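# Home all three axes using the teach pendant

## Task

Using the teach pendant, jog every one of the three axes until each sits at its home mark.

## Robot and tools

Robot: two six-joint arms, left_arm and right_arm, each ending in a five-finger hand. right_arm has a right hand and left_arm has its mirror-image left hand. Base poses in the scene frame: left_arm at (+0.043, +0.409, 0) m, right_arm at (-0.048, -0.336, 0) m, both facing almost straight along the scene axes. A camera stand is fixed to the floor behind the arms. The task pages (show_instructions) hold reference images, one titled FIVE-FINGER LEFT HAND.

Frames. Scene frame: origin at table-top height, halfway between the nominal bases, +z up, +x out over the table, left_arm toward +y. Fixed cameras and the table are in the scene frame. Hand positions, orientations, velocities and Hand target values in results are in that arm's own base frame. Offsets you send run along the axes of that arm's current Hand target. The hand point sits 0.15 m out from the wrist flange and 0.05 m in front of the palm. Its +z runs along the straight fingers and +y out of the palm. On the right hand +x points across the palm away from the thumb; on the left hand +x points toward the thumb. Straight fingers reach 6 to 7 cm past the point. A bracket on the little-finger side of the wrist sticks out and can strike things. With the palm down the wrist can hang below the fingers.

Row layout, used by both motion tools: 28 numbers, each from -1 to 1. Left arm first: dx, dy, dz, rx, ry, rz, thumb_turn, thumb_bend, index, middle, ring, little, force_limit, speed. Then the same 14 for the right arm. Both arms must be filled even if only one moves. The six pose numbers are an offset, not a pose. They count from the Hand target as it stands when the action or move starts, in that target's own axes. 1.0 equals 0.6 m for dx, dy, dz and 180 degrees for the rotation vector rx, ry, rz. Six zeros hold an arm at its Hand target; repeating an offset moves it further. Hand motor numbers are targets: -1 open (straight, thumb beside the palm) and +1 closed (curled, thumb in front of the palm). force_limit maps -1 to about 0 N and +1 to 10 N at the fingertip (15 N for the two thumb motors). speed rises from nearly 0 at -1 to full at +0.48 and above. A hand has no 'keep' value: resend the last eight numbers actually run for it. If none have run yet, send its hand_measured six, then hand_force_limit and hand_speed. Use speed -0.94 or lower for a gentle close.

execute_actions(actions, cameras): actions is a list of actions. Each action is up to 15 rows, one per 1/30 s control step, and lasts 0.5 s. A shorter action repeats its last row. Every row in an action counts from the action's starting Hand target, not from the row before. cameras: list of names, ["all"], or []. An empty actions list returns all images and the full state.

move(target, speed, blend, stop_force, zero, blocking, cameras): drives each hand point in a straight line to the offset given by target. target is one 28-number row or a list of up to 15 rows; all rows count from the same starting Hand targets. speed is in m/s, 0.002 to 3.6, default 0.25; turning is capped at twice that in rad/s. You can give one value per target. blend, in m, rounds the corners of a list; 0 stops at each. stop_force, in N from 3 to 120, shared by both arms, ends an arm's path when its wrist sensor feels that much push. Don't rely on it while the hand rotates, and omit it when backing off a contact. zero (default true) re-zeroes the sensor first. blocking=false returns after 0.5 s while the move runs on; it cannot be combined with stop_force. A move runs at least 0.5 s and at most 10 s. It does not avoid obstacles or the other arm. Keep paths away from an arm's own base. The result adds a 'move:' line giving the ending (done, off_target, moving, held, fault) and any limits (paced = pose clipped, held = steps withheld).

wait(seconds 0 to 10, cameras) lets time run. stop(cameras) brakes a running move. zoom_image(camera, region) enlarges [x0, y0, x1, y1] pixels, at most 504 by 504, of a camera in the latest images. zero_wrist_force(arm) re-zeroes one arm's wrist sensor. finished_scene(scene=1) ends the scene for good.

Cameras, all 672x504: cam_head_left, cam_head_right, cam_high, cam_low, cam_left_wrist, cam_right_wrist.

Results: end_effector_position (m), end_effector_quat_wxyz and velocities; Hand target (your last command after clipping, the base for the next offsets); Joint positions and Joint torques; Wrist force and Wrist torque in the hand's axes, plus a peak line. For the hand: hand_measured, hand_stopped_by (moving, target, force, stalled, fault), hand_load_n (positive when pushed open), hand_force_limit and hand_speed. 'within noise' means the joints are still. A hand point often rests short of its Hand target; send the gap as an offset. Orientation commands are clipped to 32 degrees from the measured one per step.

Cautions. A joint torque at its limit (130 N m for the first three joints, 24.3 N m for the wrist joints) or about 150 N of outside force stops that arm for 10 s. Stiff arms fault easily if commanded past a firm contact, so approach slowly and with stop_force. The clearance check may hold an arm near the other arm. Any real contact between the arms can fail the scene. Avoid slams and hard pushes, and don't overload the fingers. Never let anything fall or be left off the table. MOTOR HOT warns of heating; at 85 °C an arm brakes for 30 s or more.

Each tool is called after "Emit:" as name([rows], argument=value, ...), one row to a line, values as JSON.

Reference images:

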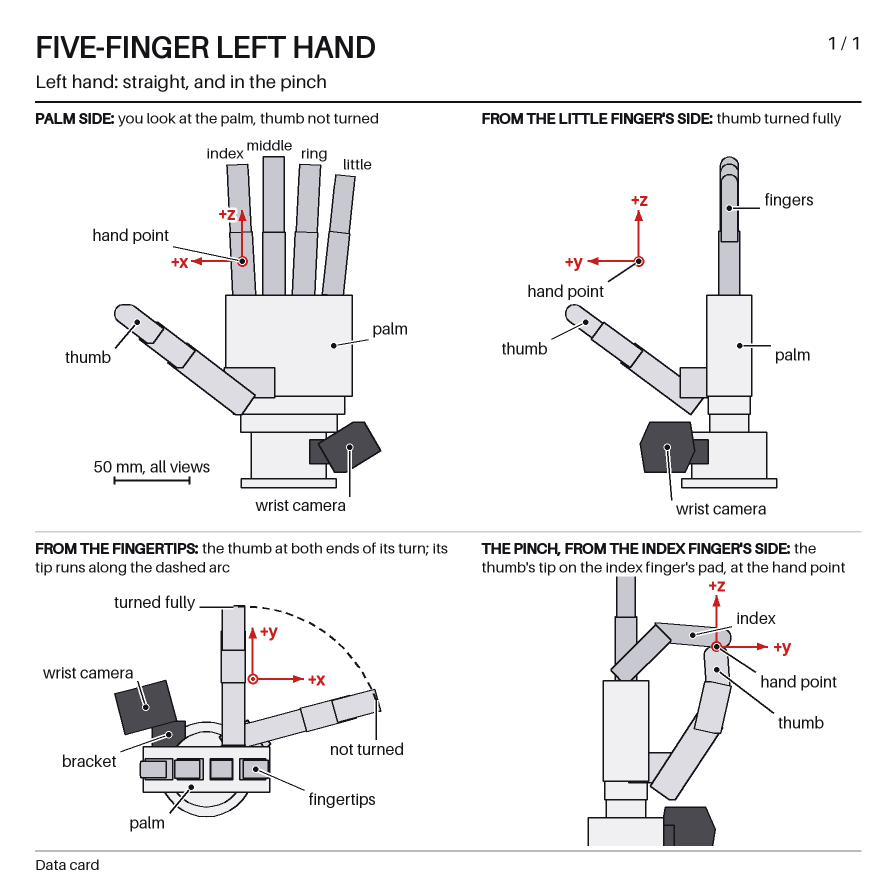

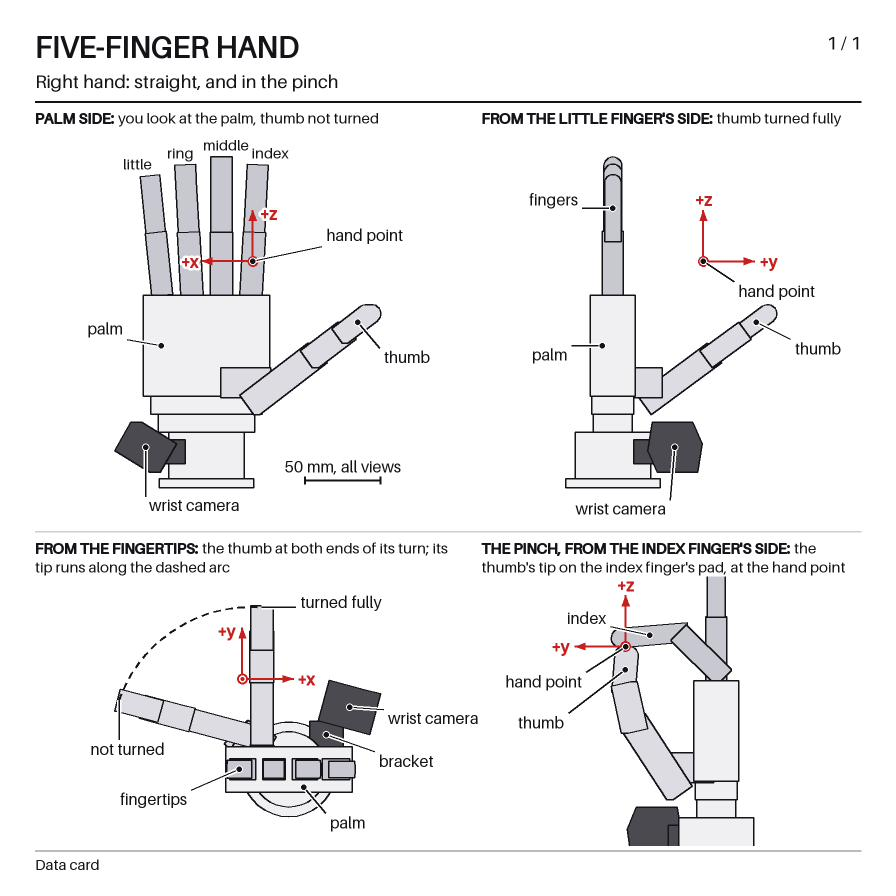

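## Session

Emit:
execute_actions(actions=[])

Scene clock: 0.00 s.
left_arm: end_effector_position=(+0.7818, -0.2852, +0.2249) hand_measured=(-1.000, -1.000, -1.000, -1.000, -1.000, -1.000) hand_load_n=(+0.0, +0.0, +0.0, +0.0, -0.5, +0.0) hand_stopped_by=(target, target, target, target, target, target) hand_force_limit=0.00 hand_speed=-0.80 end_effector_quat_wxyz=(+0.092, +0.968, +0.075, +0.219) | right_arm: end_effector_position=(+0.7002, -0.0582, +0.1664) hand_measured=(-1.000, -1.000, -1.000, -1.000, -1.000, -1.000) hand_load_n=(+0.0, +0.0, -0.5, +0.0, +0.0, +0.0) hand_stopped_by=(target, target, target, target, target, target) hand_force_limit=0.00 hand_speed=-0.80 end_effector_quat_wxyz=(+0.002, +0.508, +0.861, +0.021)
Joint positions: left_arm=[3.045 -2.575 -0.372 1.845 -1.468 1.294] | right_arm=[-0.323 -0.705 0.76 1.501 1.53 -0.827]
Joint velocities: within noise
Joint torques (N m): no reading
Wrist force (N): no reading
Wrist torque (N m): no reading
Wrist force, peak (N): no reading
Hand target: left_arm +0.7818, -0.2852, +0.2249; +0.092, +0.968, +0.075, +0.219 | right_arm +0.7002, -0.0582, +0.1664; +0.002, +0.508, +0.861, +0.021

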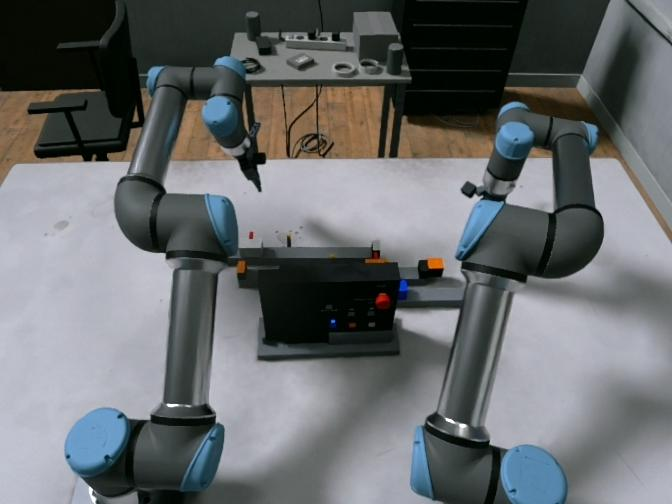

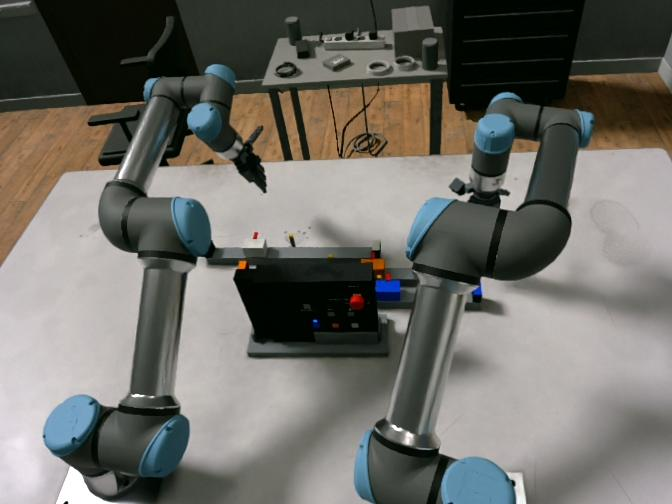

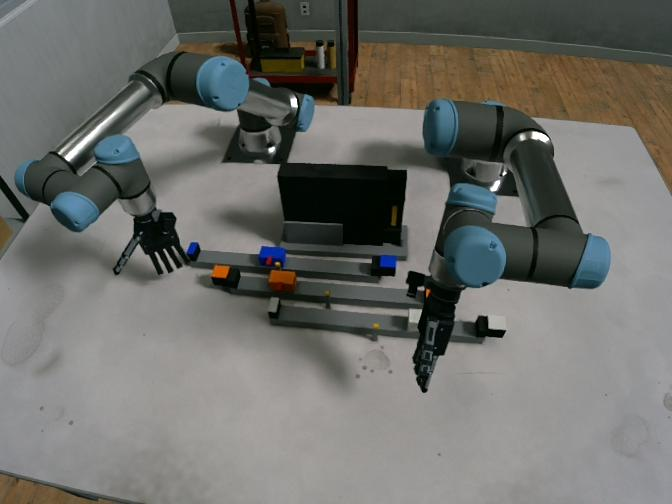

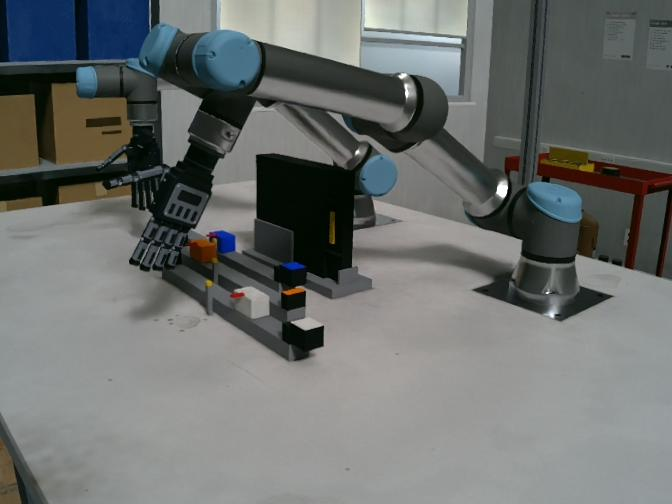

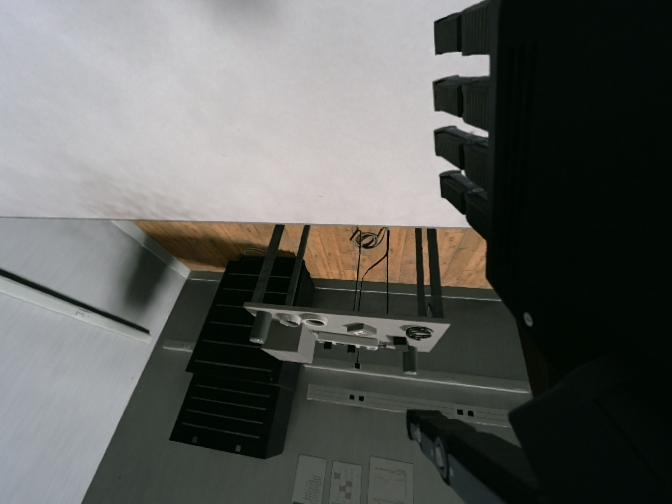

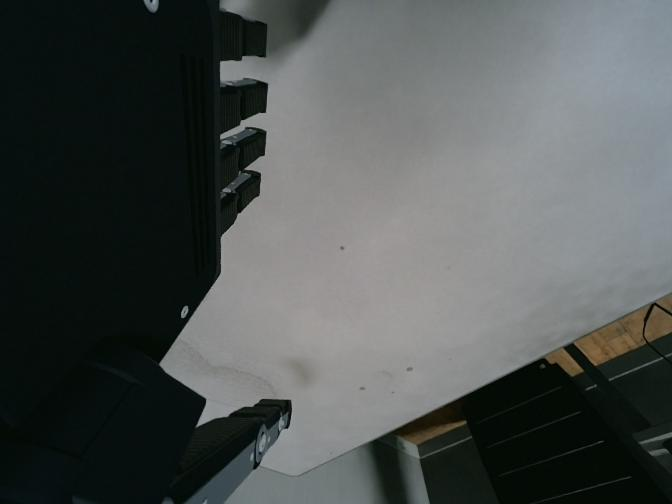

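Emit:
zoom_image(camera="cam_head_left", region=[230, 220, 480, 370])

Emit:
zoom_image(camera="cam_head_right", region=[200, 220, 490, 370])

Emit:
zoom_image(camera="cam_high", region=[170, 150, 520, 400])

Emit:
zoom_image(camera="cam_low", region=[120, 140, 400, 370])

Scaled by 2.016.

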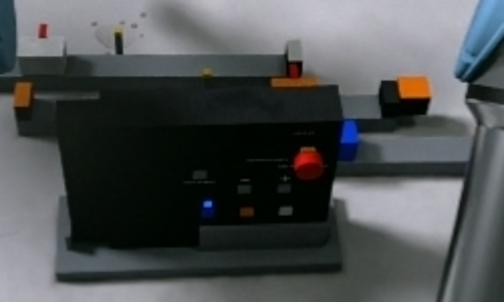

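Scaled by 1.738.

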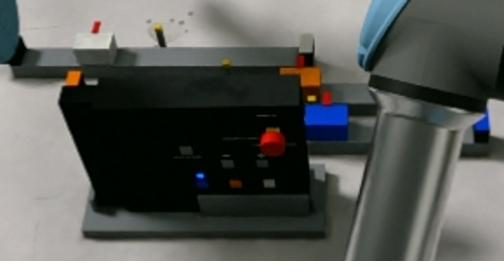

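Scaled by 1.440.

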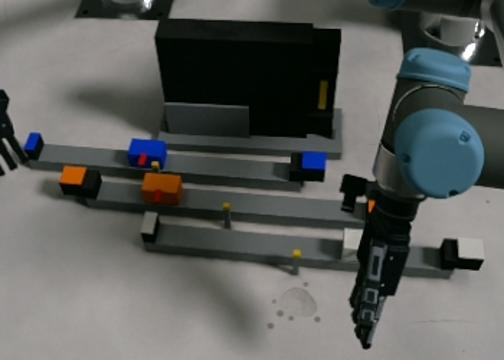

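Scaled by 1.800.

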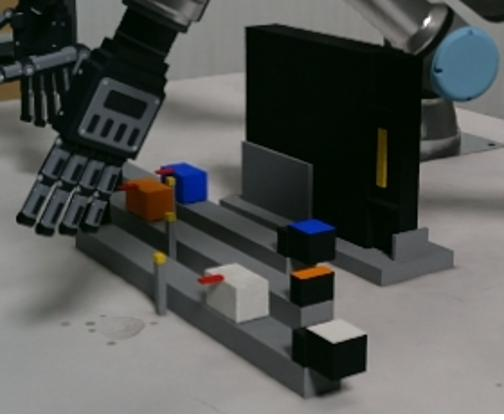

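Emit:
zoom_image(camera="cam_head_left", region=[300, 270, 410, 352])

Emit:
zoom_image(camera="cam_head_right", region=[290, 270, 400, 352])

Emit:
zoom_image(camera="cam_low", region=[230, 140, 390, 310])

Emit:
zoom_image(camera="cam_high", region=[260, 150, 420, 280])

Emit:
zoom_image(camera="cam_high", region=[180, 230, 340, 350])

Scaled by 4.582.

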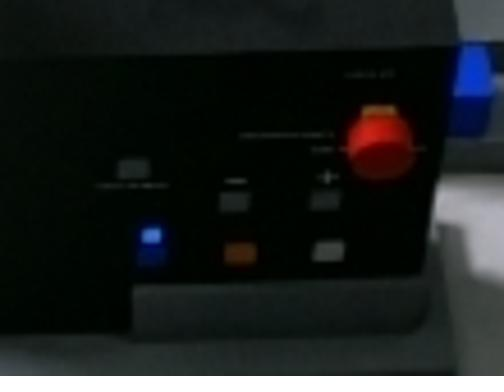

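Scaled by 4.582.

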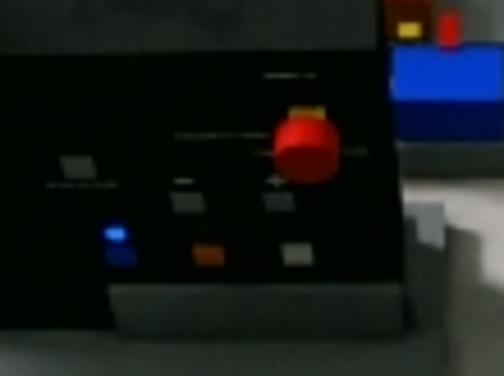

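Scaled by 2.965.

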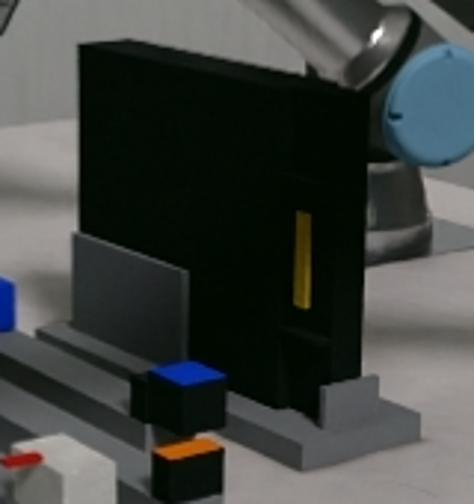

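Scaled by 3.150.

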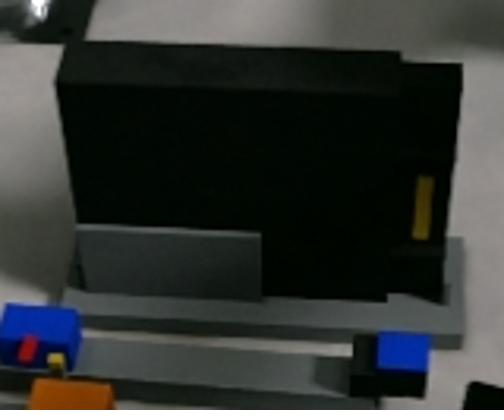

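Scaled by 3.150.

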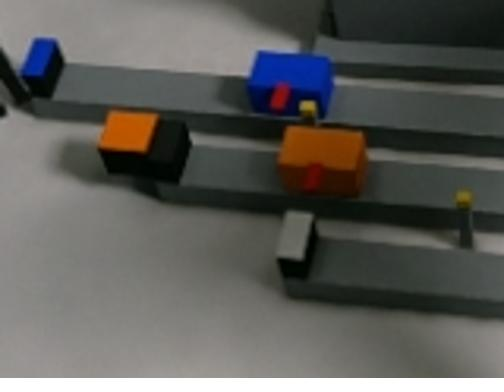

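Emit:
move([
  [0,0,0,0,0,0,-1,-1,-1,-1,-1,-1,0,-0.8,0.0045,0.0095,-0.2497,0,0,0,-1,-1,-1,-1,-1,-1,0,-0.8],
  [0,0,0,0,0,0,-1,-1,-1,-1,-1,-1,0,-0.8,0.4325,-0.2863,-0.2927,-0.1087,-0.028,0.077,-1,-1,-1,-1,-1,-1,0,-0.8],
  [0,0,0,0,0,0,-1,-1,-1,-1,-1,-1,0,-0.8,0.8693,-0.3755,-0.1717,-0.2174,-0.056,0.1539,-1,-1,-1,-1,-1,-1,0,-0.8],
], blend=0.04, speed=0.25, cameras=["all"])

Scene clock: 27.63 s.
left_arm: end_effector_position=(+0.7818, -0.2852, +0.2249) hand_measured=(-1.000, -1.000, -1.000, -1.000, -1.000, -1.000) hand_load_n=(+0.0, +0.0, +0.0, +0.5, +0.0, +0.0) hand_stopped_by=(target, target, target, target, target, target) hand_force_limit=0.00 hand_speed=-0.80 end_effector_quat_wxyz=(+0.092, +0.968, +0.075, +0.219) | right_arm: end_effector_position=(+0.2480, +0.2859, +0.2696) hand_measured=(-1.000, -1.000, -1.000, -1.000, -1.000, -1.000) hand_load_n=(+0.0, +0.0, +0.0, +0.0, +0.0, +0.0) hand_stopped_by=(target, target, target, target, target, target) hand_force_limit=0.00 hand_speed=-0.80 end_effector_quat_wxyz=(+0.239, +0.665, +0.657, +0.262) end_effector_velocity=(+0.000, +0.000, +0.000) end_effector_angular_velocity=(+0.000, -0.002, -0.004)
Joint positions: left_arm=[3.045 -2.575 -0.372 1.845 -1.468 1.294] | right_arm=[1.013 -1.568 1.892 0.785 2.151 0.885]
Joint velocities: left_arm=[within noise] | right_arm=[0.002 0.002 0 -0.001 0.004 0.005]
Joint torques (N m): left_arm=[1.95 59.2 20.68 -1.41 0.14 0.15] | right_arm=[5.66 -7.37 -11.63 0.92 2.81 1.65]
Wrist force (N): left_arm=[0.0 -0.2 0.0] | right_arm=[-0.3 1.0 -0.5]
Wrist torque (N m): left_arm=[-0.03 0.00 0.01] | right_arm=[0.04 0.16 -0.21]
Wrist force, peak (N): left_arm=[0.0 -0.4 -0.2] | right_arm=[-0.3 0.1 2.2]
Hand target: left_arm +0.7818, -0.2852, +0.2249; +0.092, +0.968, +0.075, +0.219 | right_arm +0.2481, +0.2859, +0.2696; +0.239, +0.665, +0.657, +0.262
Off the commanded pose: left_arm 0.000 m, 0 deg | right_arm 0.000 m, 0 deg.
move: done

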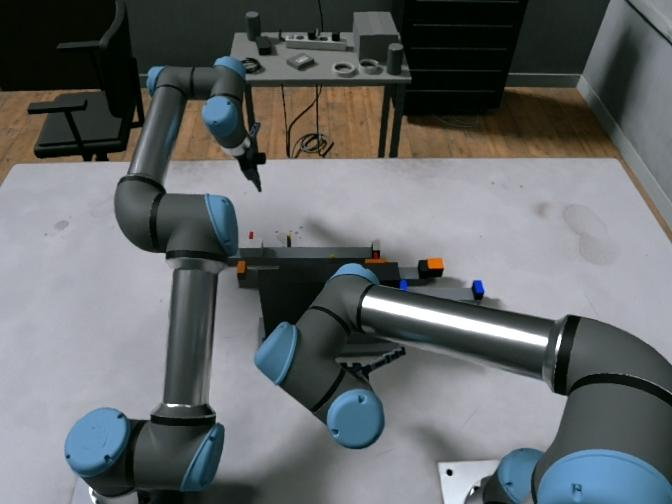

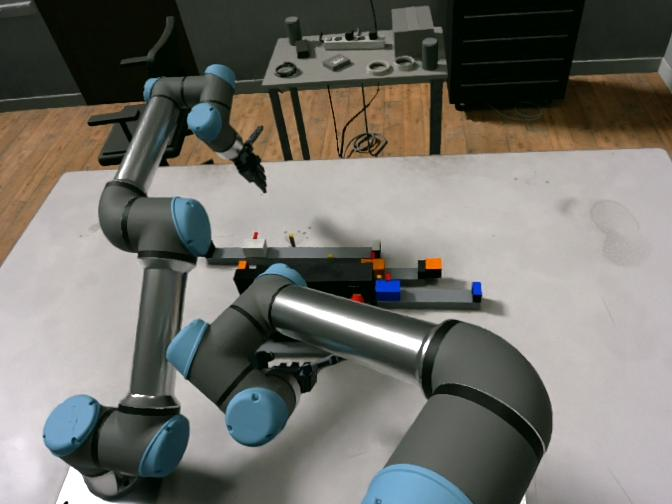

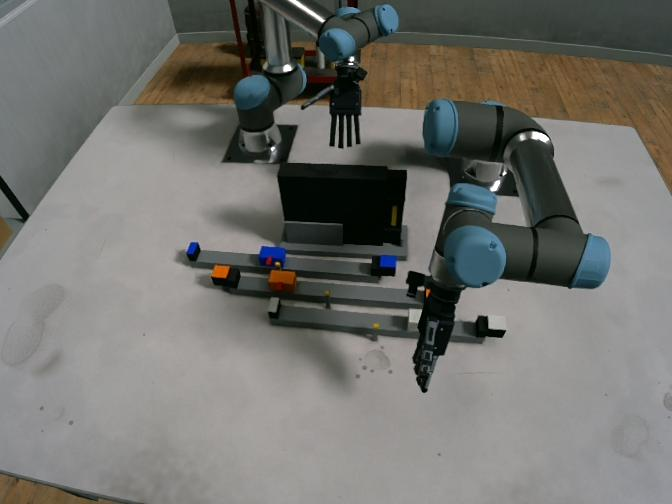

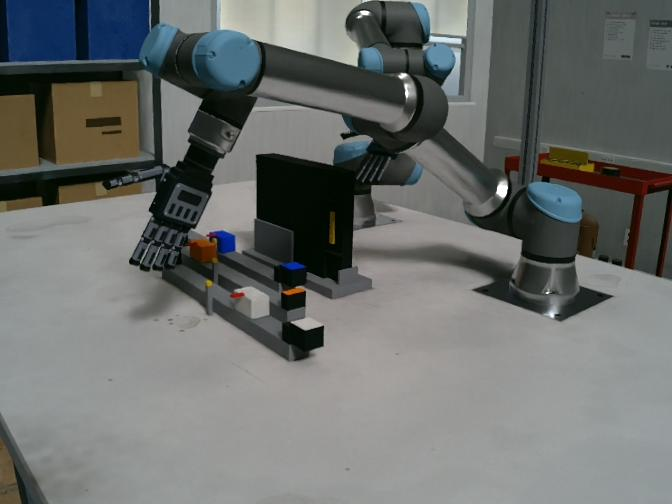

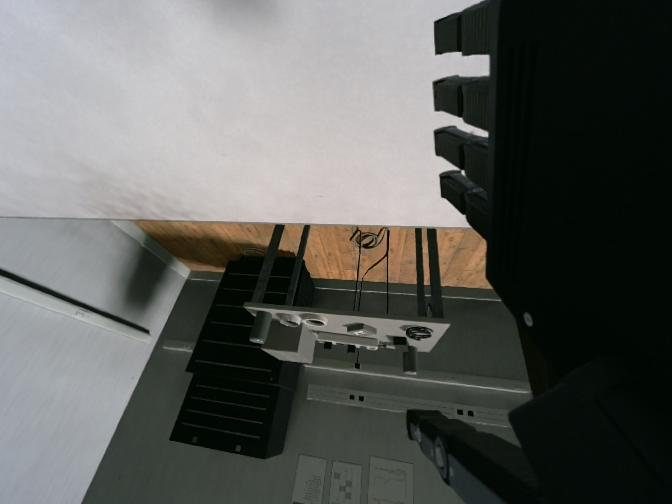

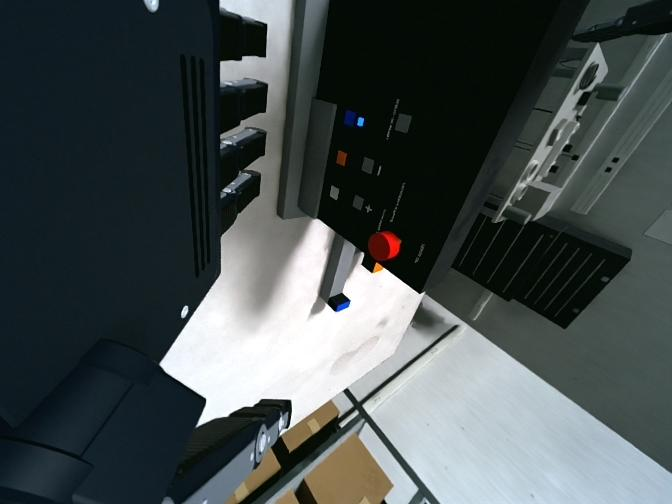

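Emit:
zoom_image(camera="cam_right_wrist", region=[310, 60, 470, 300])

Emit:
zoom_image(camera="cam_right_wrist", region=[360, 80, 450, 280])

Scaled by 2.100.

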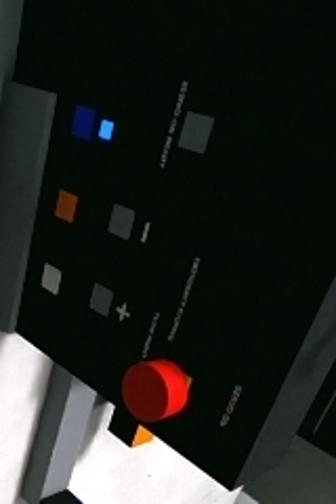

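Scaled by 2.520.

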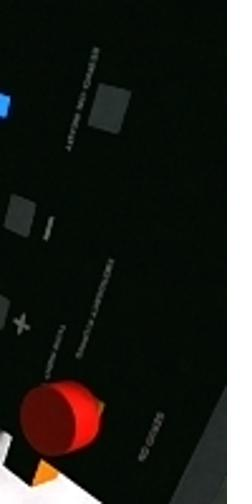

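Emit:
move(target=[0,0,0,0,0,0,-1,-1,-1,-1,-1,-1,0,-0.8,-0.0046,-0.0883,0.0997,0,0,0,-1,-1,-1,-1,-1,-1,0,-0.8], speed=0.15, cameras=["all"])

Emit:
zoom_image(camera="cam_right_wrist", region=[340, 0, 500, 200])

Scene clock: 36.53 s.
left_arm: end_effector_position=(+0.7818, -0.2852, +0.2249) hand_measured=(-1.000, -1.000, -1.000, -1.000, -1.000, -1.000) hand_load_n=(+0.0, +0.0, +0.0, +0.0, +0.0, +0.0) hand_stopped_by=(target, target, target, target, target, target) hand_force_limit=0.00 hand_speed=-0.80 end_effector_quat_wxyz=(+0.092, +0.968, +0.075, +0.219) | right_arm: end_effector_position=(+0.2480, +0.2859, +0.1897) hand_measured=(-1.000, -1.000, -1.000, -1.000, -1.000, -1.000) hand_load_n=(+0.0, +0.0, +0.0, +0.0, +0.0, +0.0) hand_stopped_by=(target, target, target, target, target, target) hand_force_limit=0.00 hand_speed=-0.80 end_effector_quat_wxyz=(+0.239, +0.665, +0.657, +0.262) end_effector_velocity=(+0.001, +0.000, +0.000) end_effector_angular_velocity=(+0.002, -0.003, -0.002)
Joint positions: left_arm=[3.045 -2.575 -0.372 1.845 -1.468 1.294] | right_arm=[1.013 -1.482 2.027 0.565 2.151 0.885]
Joint velocities: left_arm=[within noise] | right_arm=[-0.001 0.001 0 -0.005 0.002 0]
Joint torques (N m): left_arm=[0.81 59.66 20.23 -1.35 0.27 0.28] | right_arm=[-5.67 -22.24 -14.03 0.59 2.73 -0.9]
Wrist force (N): left_arm=[-0.2 -0.1 0.0] | right_arm=[-0.2 1.0 -0.4]
Wrist torque (N m): left_arm=[-0.01 0.03 -0.01] | right_arm=[0.04 0.14 -0.07]
Wrist force, peak (N): left_arm=[-0.4 -0.2 -0.2] | right_arm=[-0.1 1.9 -1.5]
Hand target: left_arm +0.7818, -0.2852, +0.2249; +0.092, +0.968, +0.075, +0.219 | right_arm +0.2480, +0.2858, +0.1896; +0.239, +0.665, +0.657, +0.262
Off the commanded pose: left_arm 0.000 m, 0 deg | right_arm 0.000 m, 0 deg.
move: done

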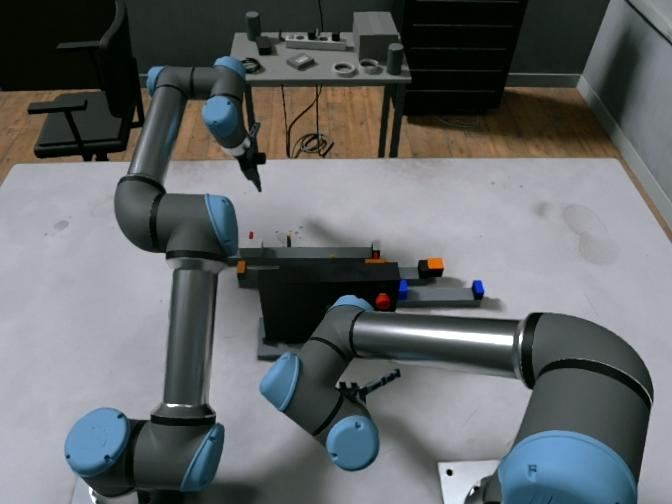

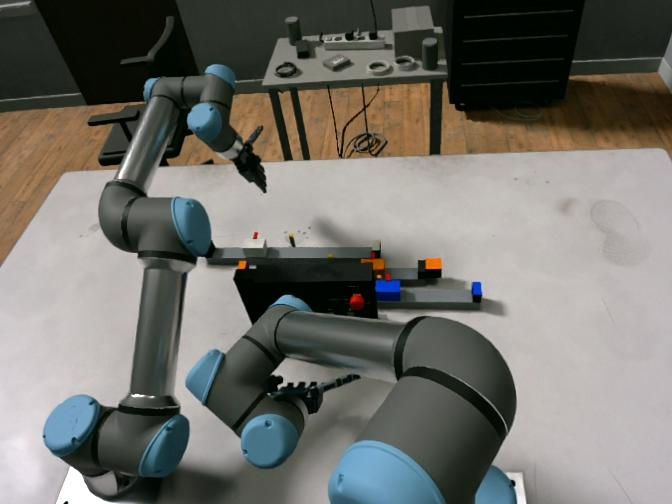

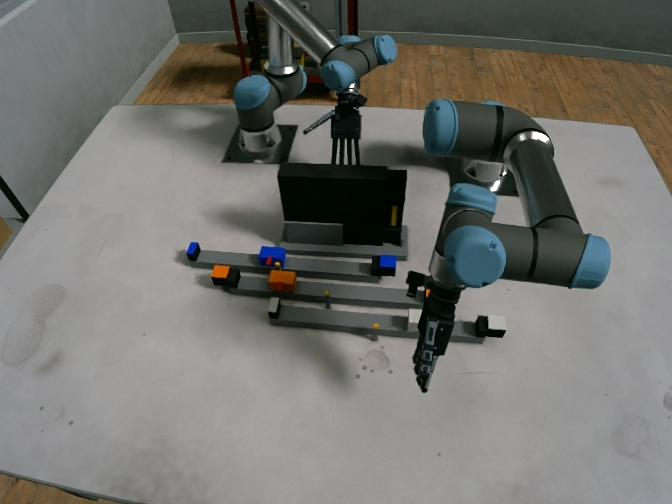

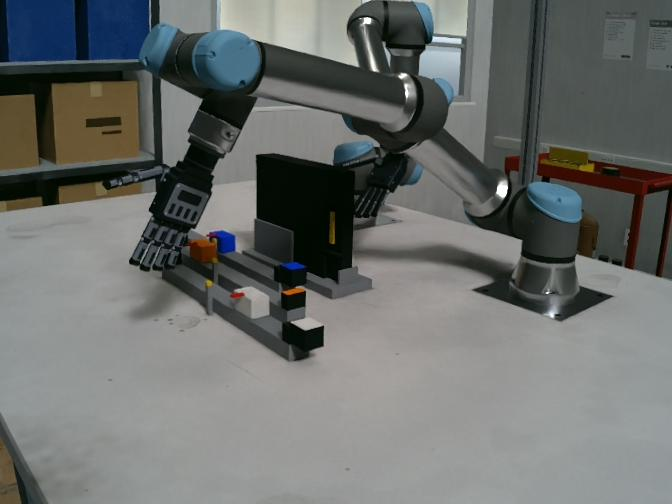

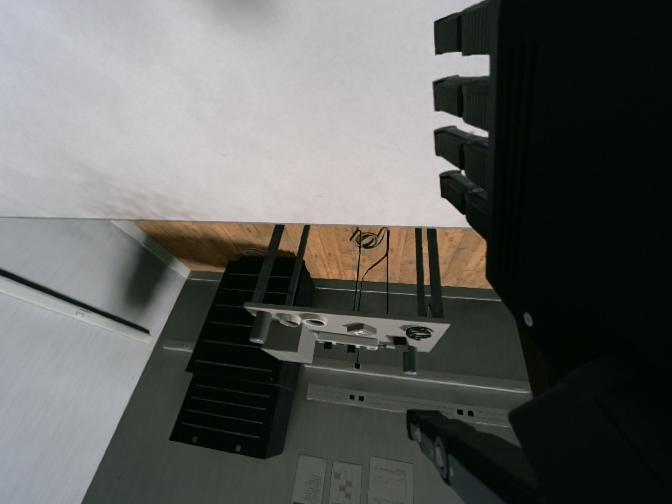

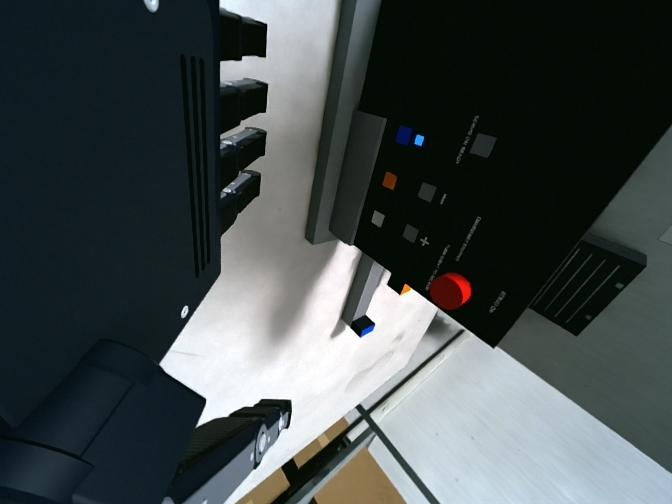

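Scaled by 2.520.

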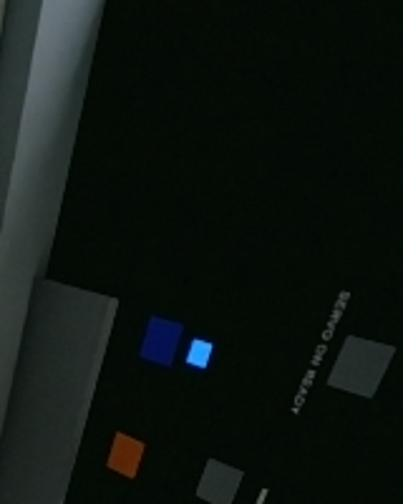

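Emit:
zoom_image(camera="cam_right_wrist", region=[400, 200, 540, 340])

Emit:
zoom_image(camera="cam_right_wrist", region=[300, 0, 672, 360])

Emit:
zoom_image(camera="cam_high", region=[260, 60, 430, 270])

Emit:
zoom_image(camera="cam_low", region=[240, 120, 440, 310])

Scaled by 3.600.

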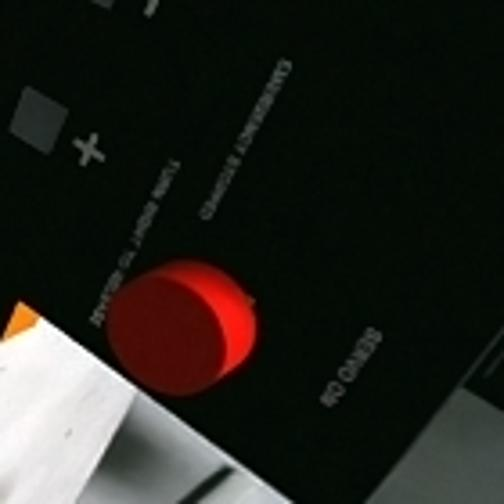

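Scaled by 1.355.

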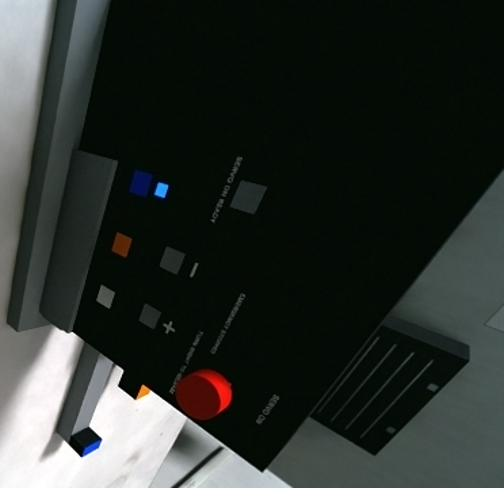

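Scaled by 2.400.

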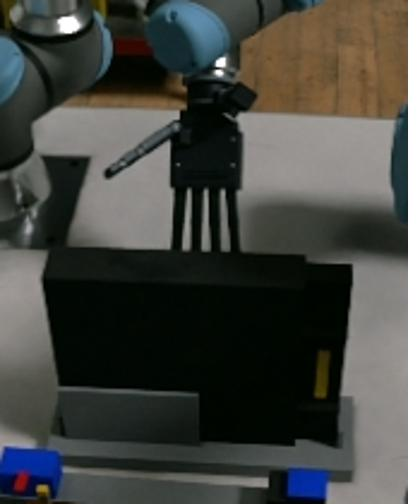

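Scaled by 2.520.

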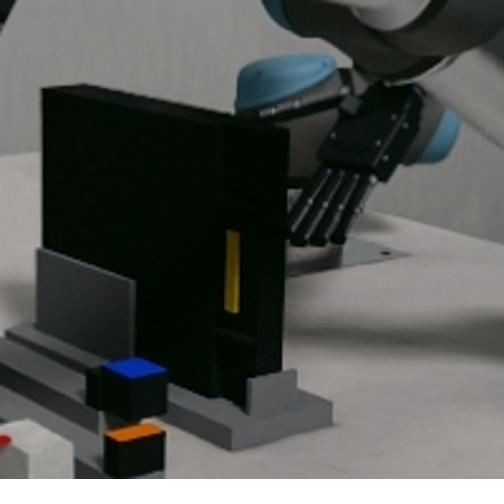

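Emit:
move(target=[0,0,0,0,0,0,-1,-1,-1,-1,-1,-1,0,-0.8,0,0,0,0,0,0,-1,-1,-0.4,1,1,1,0,-0.3], cameras=["cam_right_wrist","cam_low","cam_high"])

Emit:
zoom_image(camera="cam_right_wrist", region=[168, 60, 504, 312])

Scene clock: 47.80 s.
left_arm: end_effector_position=(+0.7818, -0.2852, +0.2249) hand_measured=(-1.000, -1.000, -1.000, -1.000, -1.000, -1.000) hand_load_n=(+0.0, -0.5, +0.0, +0.0, +0.0, +0.0) hand_stopped_by=(target, target, target, target, target, target) hand_force_limit=0.00 hand_speed=-0.80 end_effector_quat_wxyz=(+0.092, +0.968, +0.075, +0.219) | right_arm: end_effector_position=(+0.2480, +0.2858, +0.1896) hand_measured=(-1.000, -1.000, -0.400, +1.000, +1.000, +1.000) hand_load_n=(+0.0, +0.0, +0.5, +0.0, +0.0, +0.0) hand_stopped_by=(target, target, target, target, target, target) hand_force_limit=0.00 hand_speed=-0.30 end_effector_quat_wxyz=(+0.239, +0.665, +0.657, +0.262)
Joint positions: left_arm=[3.045 -2.575 -0.372 1.845 -1.468 1.294] | right_arm=[1.013 -1.482 2.027 0.564 2.151 0.885]
Joint torques (N m): left_arm=[2.22 59.6 20.62 -1.42 0.31 0.14] | right_arm=[-2.8 -9.89 -16.64 2.26 -0.45 1.89]
Wrist force (N): left_arm=[0.0 -0.1 -0.2] | right_arm=[-0.3 0.8 -0.7]
Wrist torque (N m): left_arm=[0.00 -0.01 0.01] | right_arm=[0.04 0.16 -0.08]
Wrist force, peak (N): left_arm=[-0.4 -0.2 -0.3] | right_arm=[-0.3 1.3 -0.6]
Hand target: left_arm +0.7818, -0.2852, +0.2249; +0.092, +0.968, +0.075, +0.219 | right_arm +0.2480, +0.2858, +0.1896; +0.239, +0.665, +0.657, +0.262
Off the commanded pose: left_arm 0.000 m, 0 deg | right_arm 0.000 m, 0 deg.
move: done
Images, in order (width x height): cam_high 672x504, cam_low 672x504, cam_right_wrist 672x504.

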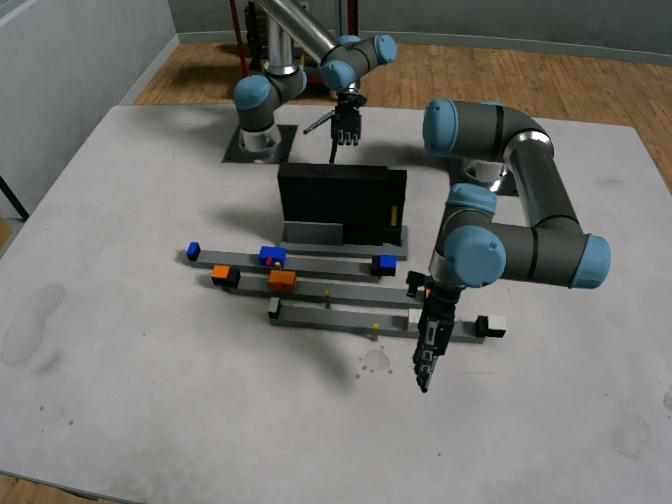

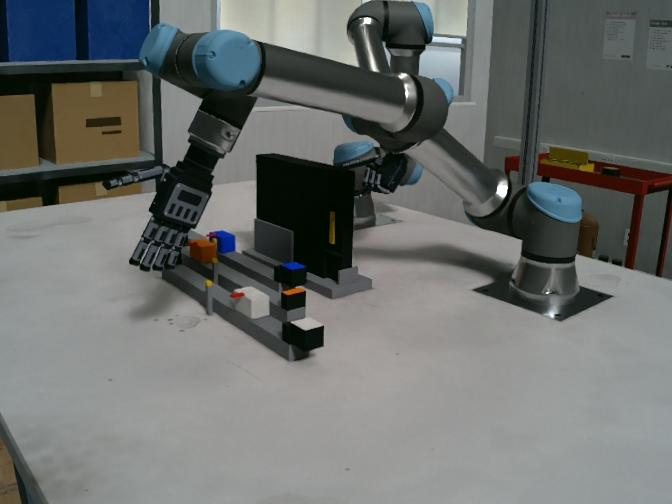

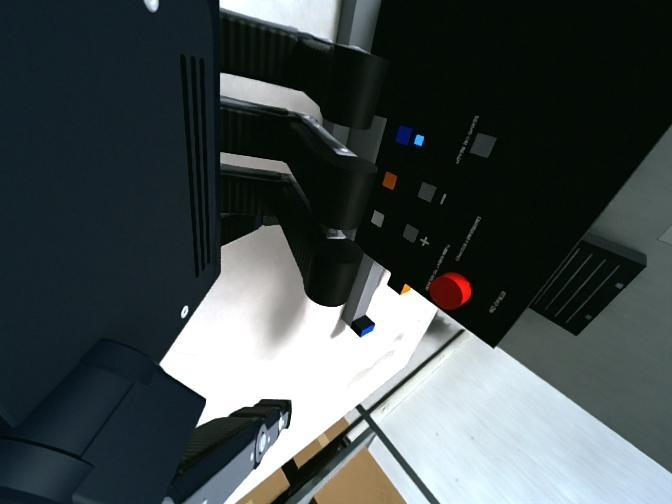

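Scaled by 1.500.

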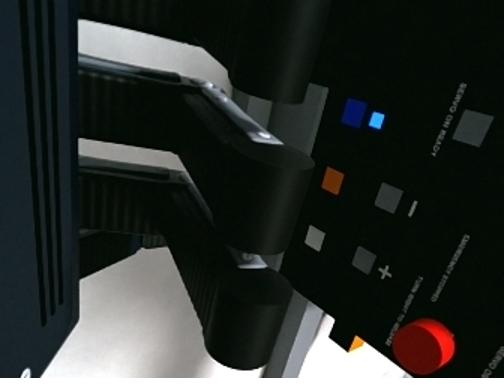

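Emit:
move(target=[0,0,0,0,0,0,-1,-1,-1,-1,-1,-1,0,-0.8,0,0,0,0,0,0,-1,-1,-0.4,-1,-1,-1,0,-0.1], cameras=["cam_right_wrist"])

Emit:
zoom_image(camera="cam_right_wrist", region=[200, 60, 500, 300])

Scene clock: 54.10 s.
left_arm: end_effector_position=(+0.7818, -0.2852, +0.2249) hand_measured=(-1.000, -1.000, -1.000, -1.000, -1.000, -1.000) hand_load_n=(+0.0, +0.0, +0.0, +0.0, +0.0, +0.0) hand_stopped_by=(target, target, target, target, target, target) hand_force_limit=0.00 hand_speed=-0.80 end_effector_quat_wxyz=(+0.092, +0.968, +0.075, +0.219) | right_arm: end_effector_position=(+0.2480, +0.2858, +0.1896) hand_measured=(-1.000, -1.000, -0.400, -1.000, -1.000, -1.000) hand_load_n=(+0.0, +0.0, +0.0, +0.0, +0.0, +0.0) hand_stopped_by=(target, target, target, target, target, target) hand_force_limit=0.00 hand_speed=-0.10 end_effector_quat_wxyz=(+0.239, +0.665, +0.657, +0.262)
Joint positions: left_arm=[3.045 -2.575 -0.372 1.845 -1.468 1.294] | right_arm=[1.013 -1.482 2.027 0.564 2.151 0.885]
Joint torques (N m): left_arm=[2.71 59.57 20.14 -1.52 0.5 0.15] | right_arm=[5.26 -10.9 -21.18 2.4 -1 1.48]
Wrist force (N): left_arm=[0.0 -0.2 0.0] | right_arm=[-0.3 0.7 -0.4]
Wrist torque (N m): left_arm=[-0.03 0.00 0.00] | right_arm=[-0.01 0.15 -0.08]
Wrist force, peak (N): left_arm=[-0.2 -0.4 0.0] | right_arm=[-0.3 1.3 -0.8]
Hand target: left_arm +0.7818, -0.2852, +0.2249; +0.092, +0.968, +0.075, +0.219 | right_arm +0.2480, +0.2858, +0.1896; +0.239, +0.665, +0.657, +0.262
Off the commanded pose: left_arm 0.000 m, 0 deg | right_arm 0.000 m, 0 deg.
move: done
Images, in order (width x height): cam_right_wrist 672x504.

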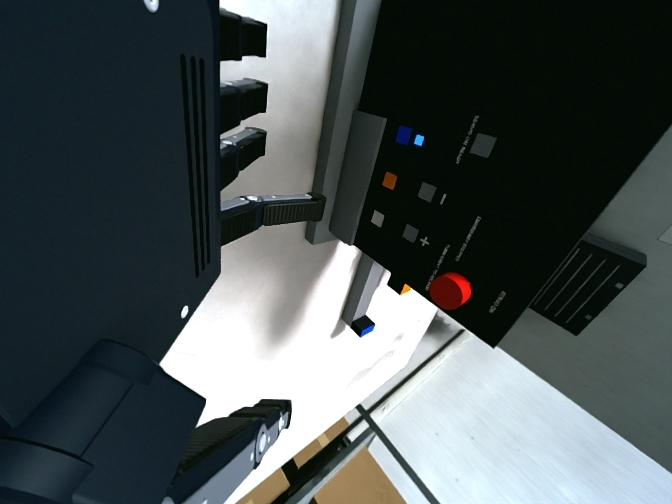

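Scaled by 1.680.

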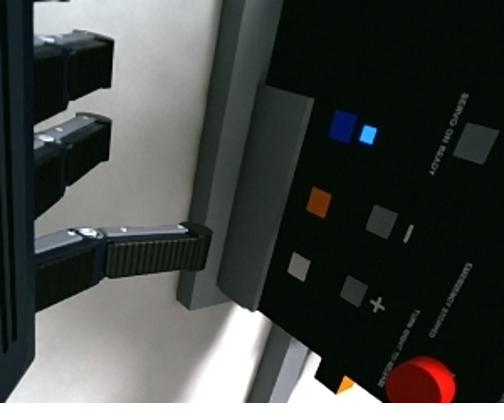

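Emit:
move(target=[0,0,0,0,0,0,-1,-1,-1,-1,-1,-1,0,-0.8,0.0955,0.142,0.041,0,0,0,-1,-1,-0.4,-1,-1,-1,0,-0.1], speed=0.15, cameras=["cam_right_wrist","cam_low","cam_high","cam_head_left","cam_head_right"])

Emit:
zoom_image(camera="cam_right_wrist", region=[220, 40, 572, 300])

Scene clock: 56.90 s.
left_arm: end_effector_position=(+0.7818, -0.2852, +0.2249) hand_measured=(-1.000, -1.000, -1.000, -1.000, -1.000, -1.000) hand_load_n=(+0.0, +0.0, +0.0, +0.5, +0.0, +0.0) hand_stopped_by=(target, target, target, target, target, target) hand_force_limit=0.00 hand_speed=-0.80 end_effector_quat_wxyz=(+0.092, +0.968, +0.075, +0.219) | right_arm: end_effector_position=(+0.3280, +0.3418, +0.2295) hand_measured=(-1.000, -1.000, -0.400, -1.000, -1.000, -1.000) hand_load_n=(+0.0, +0.0, +0.0, +0.0, +0.0, +0.0) hand_stopped_by=(target, target, target, target, target, target) hand_force_limit=0.00 hand_speed=-0.10 end_effector_quat_wxyz=(+0.239, +0.665, +0.657, +0.262)
Joint positions: left_arm=[3.045 -2.575 -0.372 1.845 -1.468 1.294] | right_arm=[0.909 -1.366 1.761 0.657 2.102 0.777]
Joint torques (N m): left_arm=[2.63 59.15 20.53 -1.47 0.7 0.16] | right_arm=[1.19 -31.26 -25.12 1.23 2.71 1.3]
Wrist force (N): left_arm=[-0.1 0.0 -0.1] | right_arm=[-0.1 0.9 -0.3]
Wrist torque (N m): left_arm=[0.01 0.02 -0.01] | right_arm=[0.02 0.11 -0.20]
Wrist force, peak (N): left_arm=[0.1 -0.2 -0.3] | right_arm=[0.4 2.1 0.1]
Hand target: left_arm +0.7818, -0.2852, +0.2249; +0.092, +0.968, +0.075, +0.219 | right_arm +0.3281, +0.3419, +0.2296; +0.239, +0.665, +0.657, +0.262
Off the commanded pose: left_arm 0.000 m, 0 deg | right_arm 0.000 m, 0 deg.
move: done
Images, in order (width x height): cam_head_left 672x504, cam_head_right 672x504, cam_high 672x504, cam_low 672x504, cam_right_wrist 672x504.

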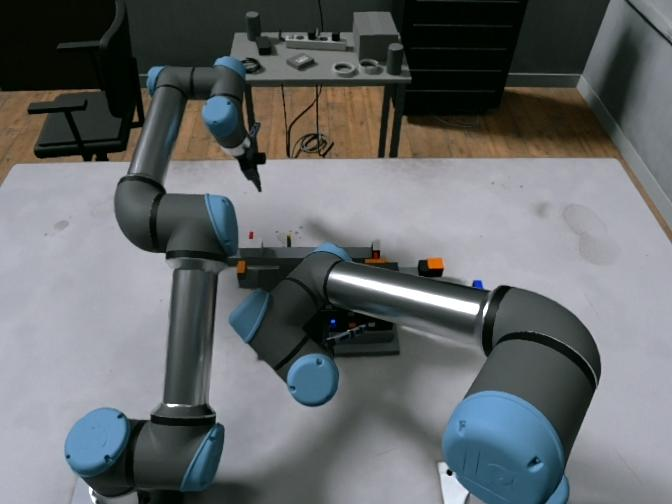

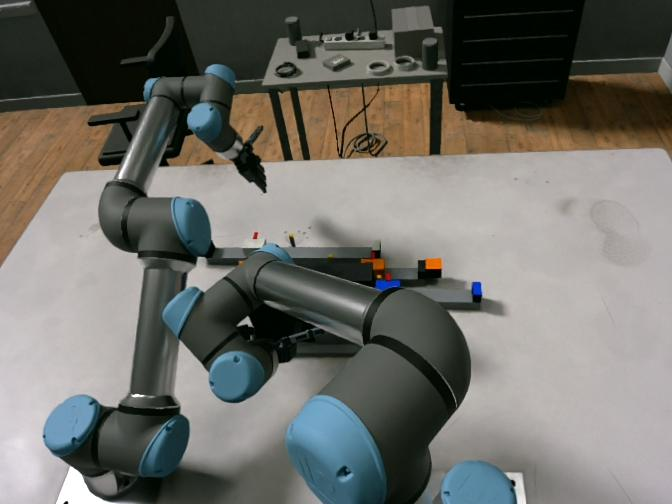

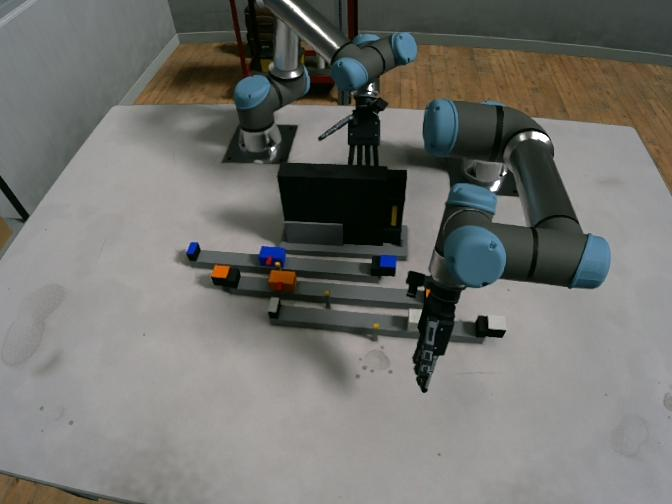

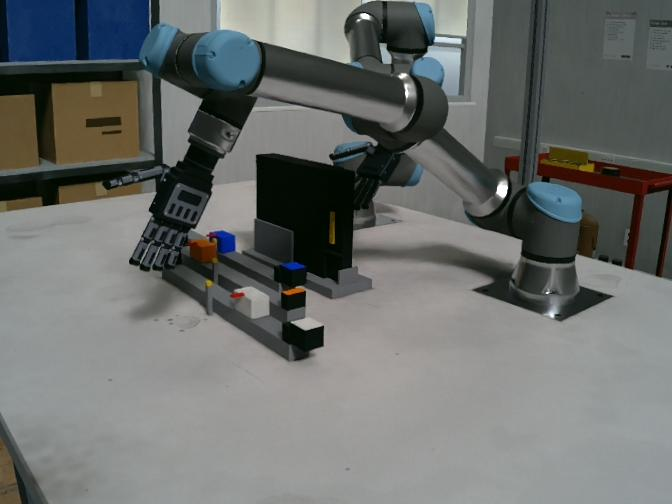

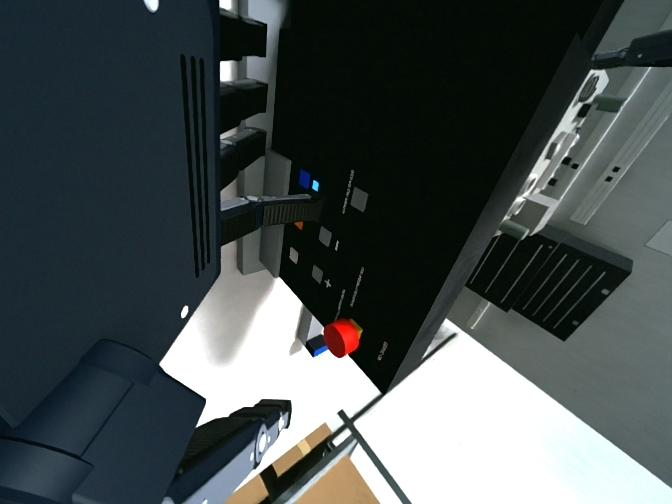

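Scaled by 1.432.

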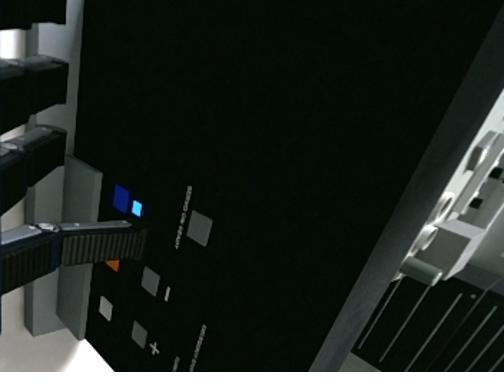

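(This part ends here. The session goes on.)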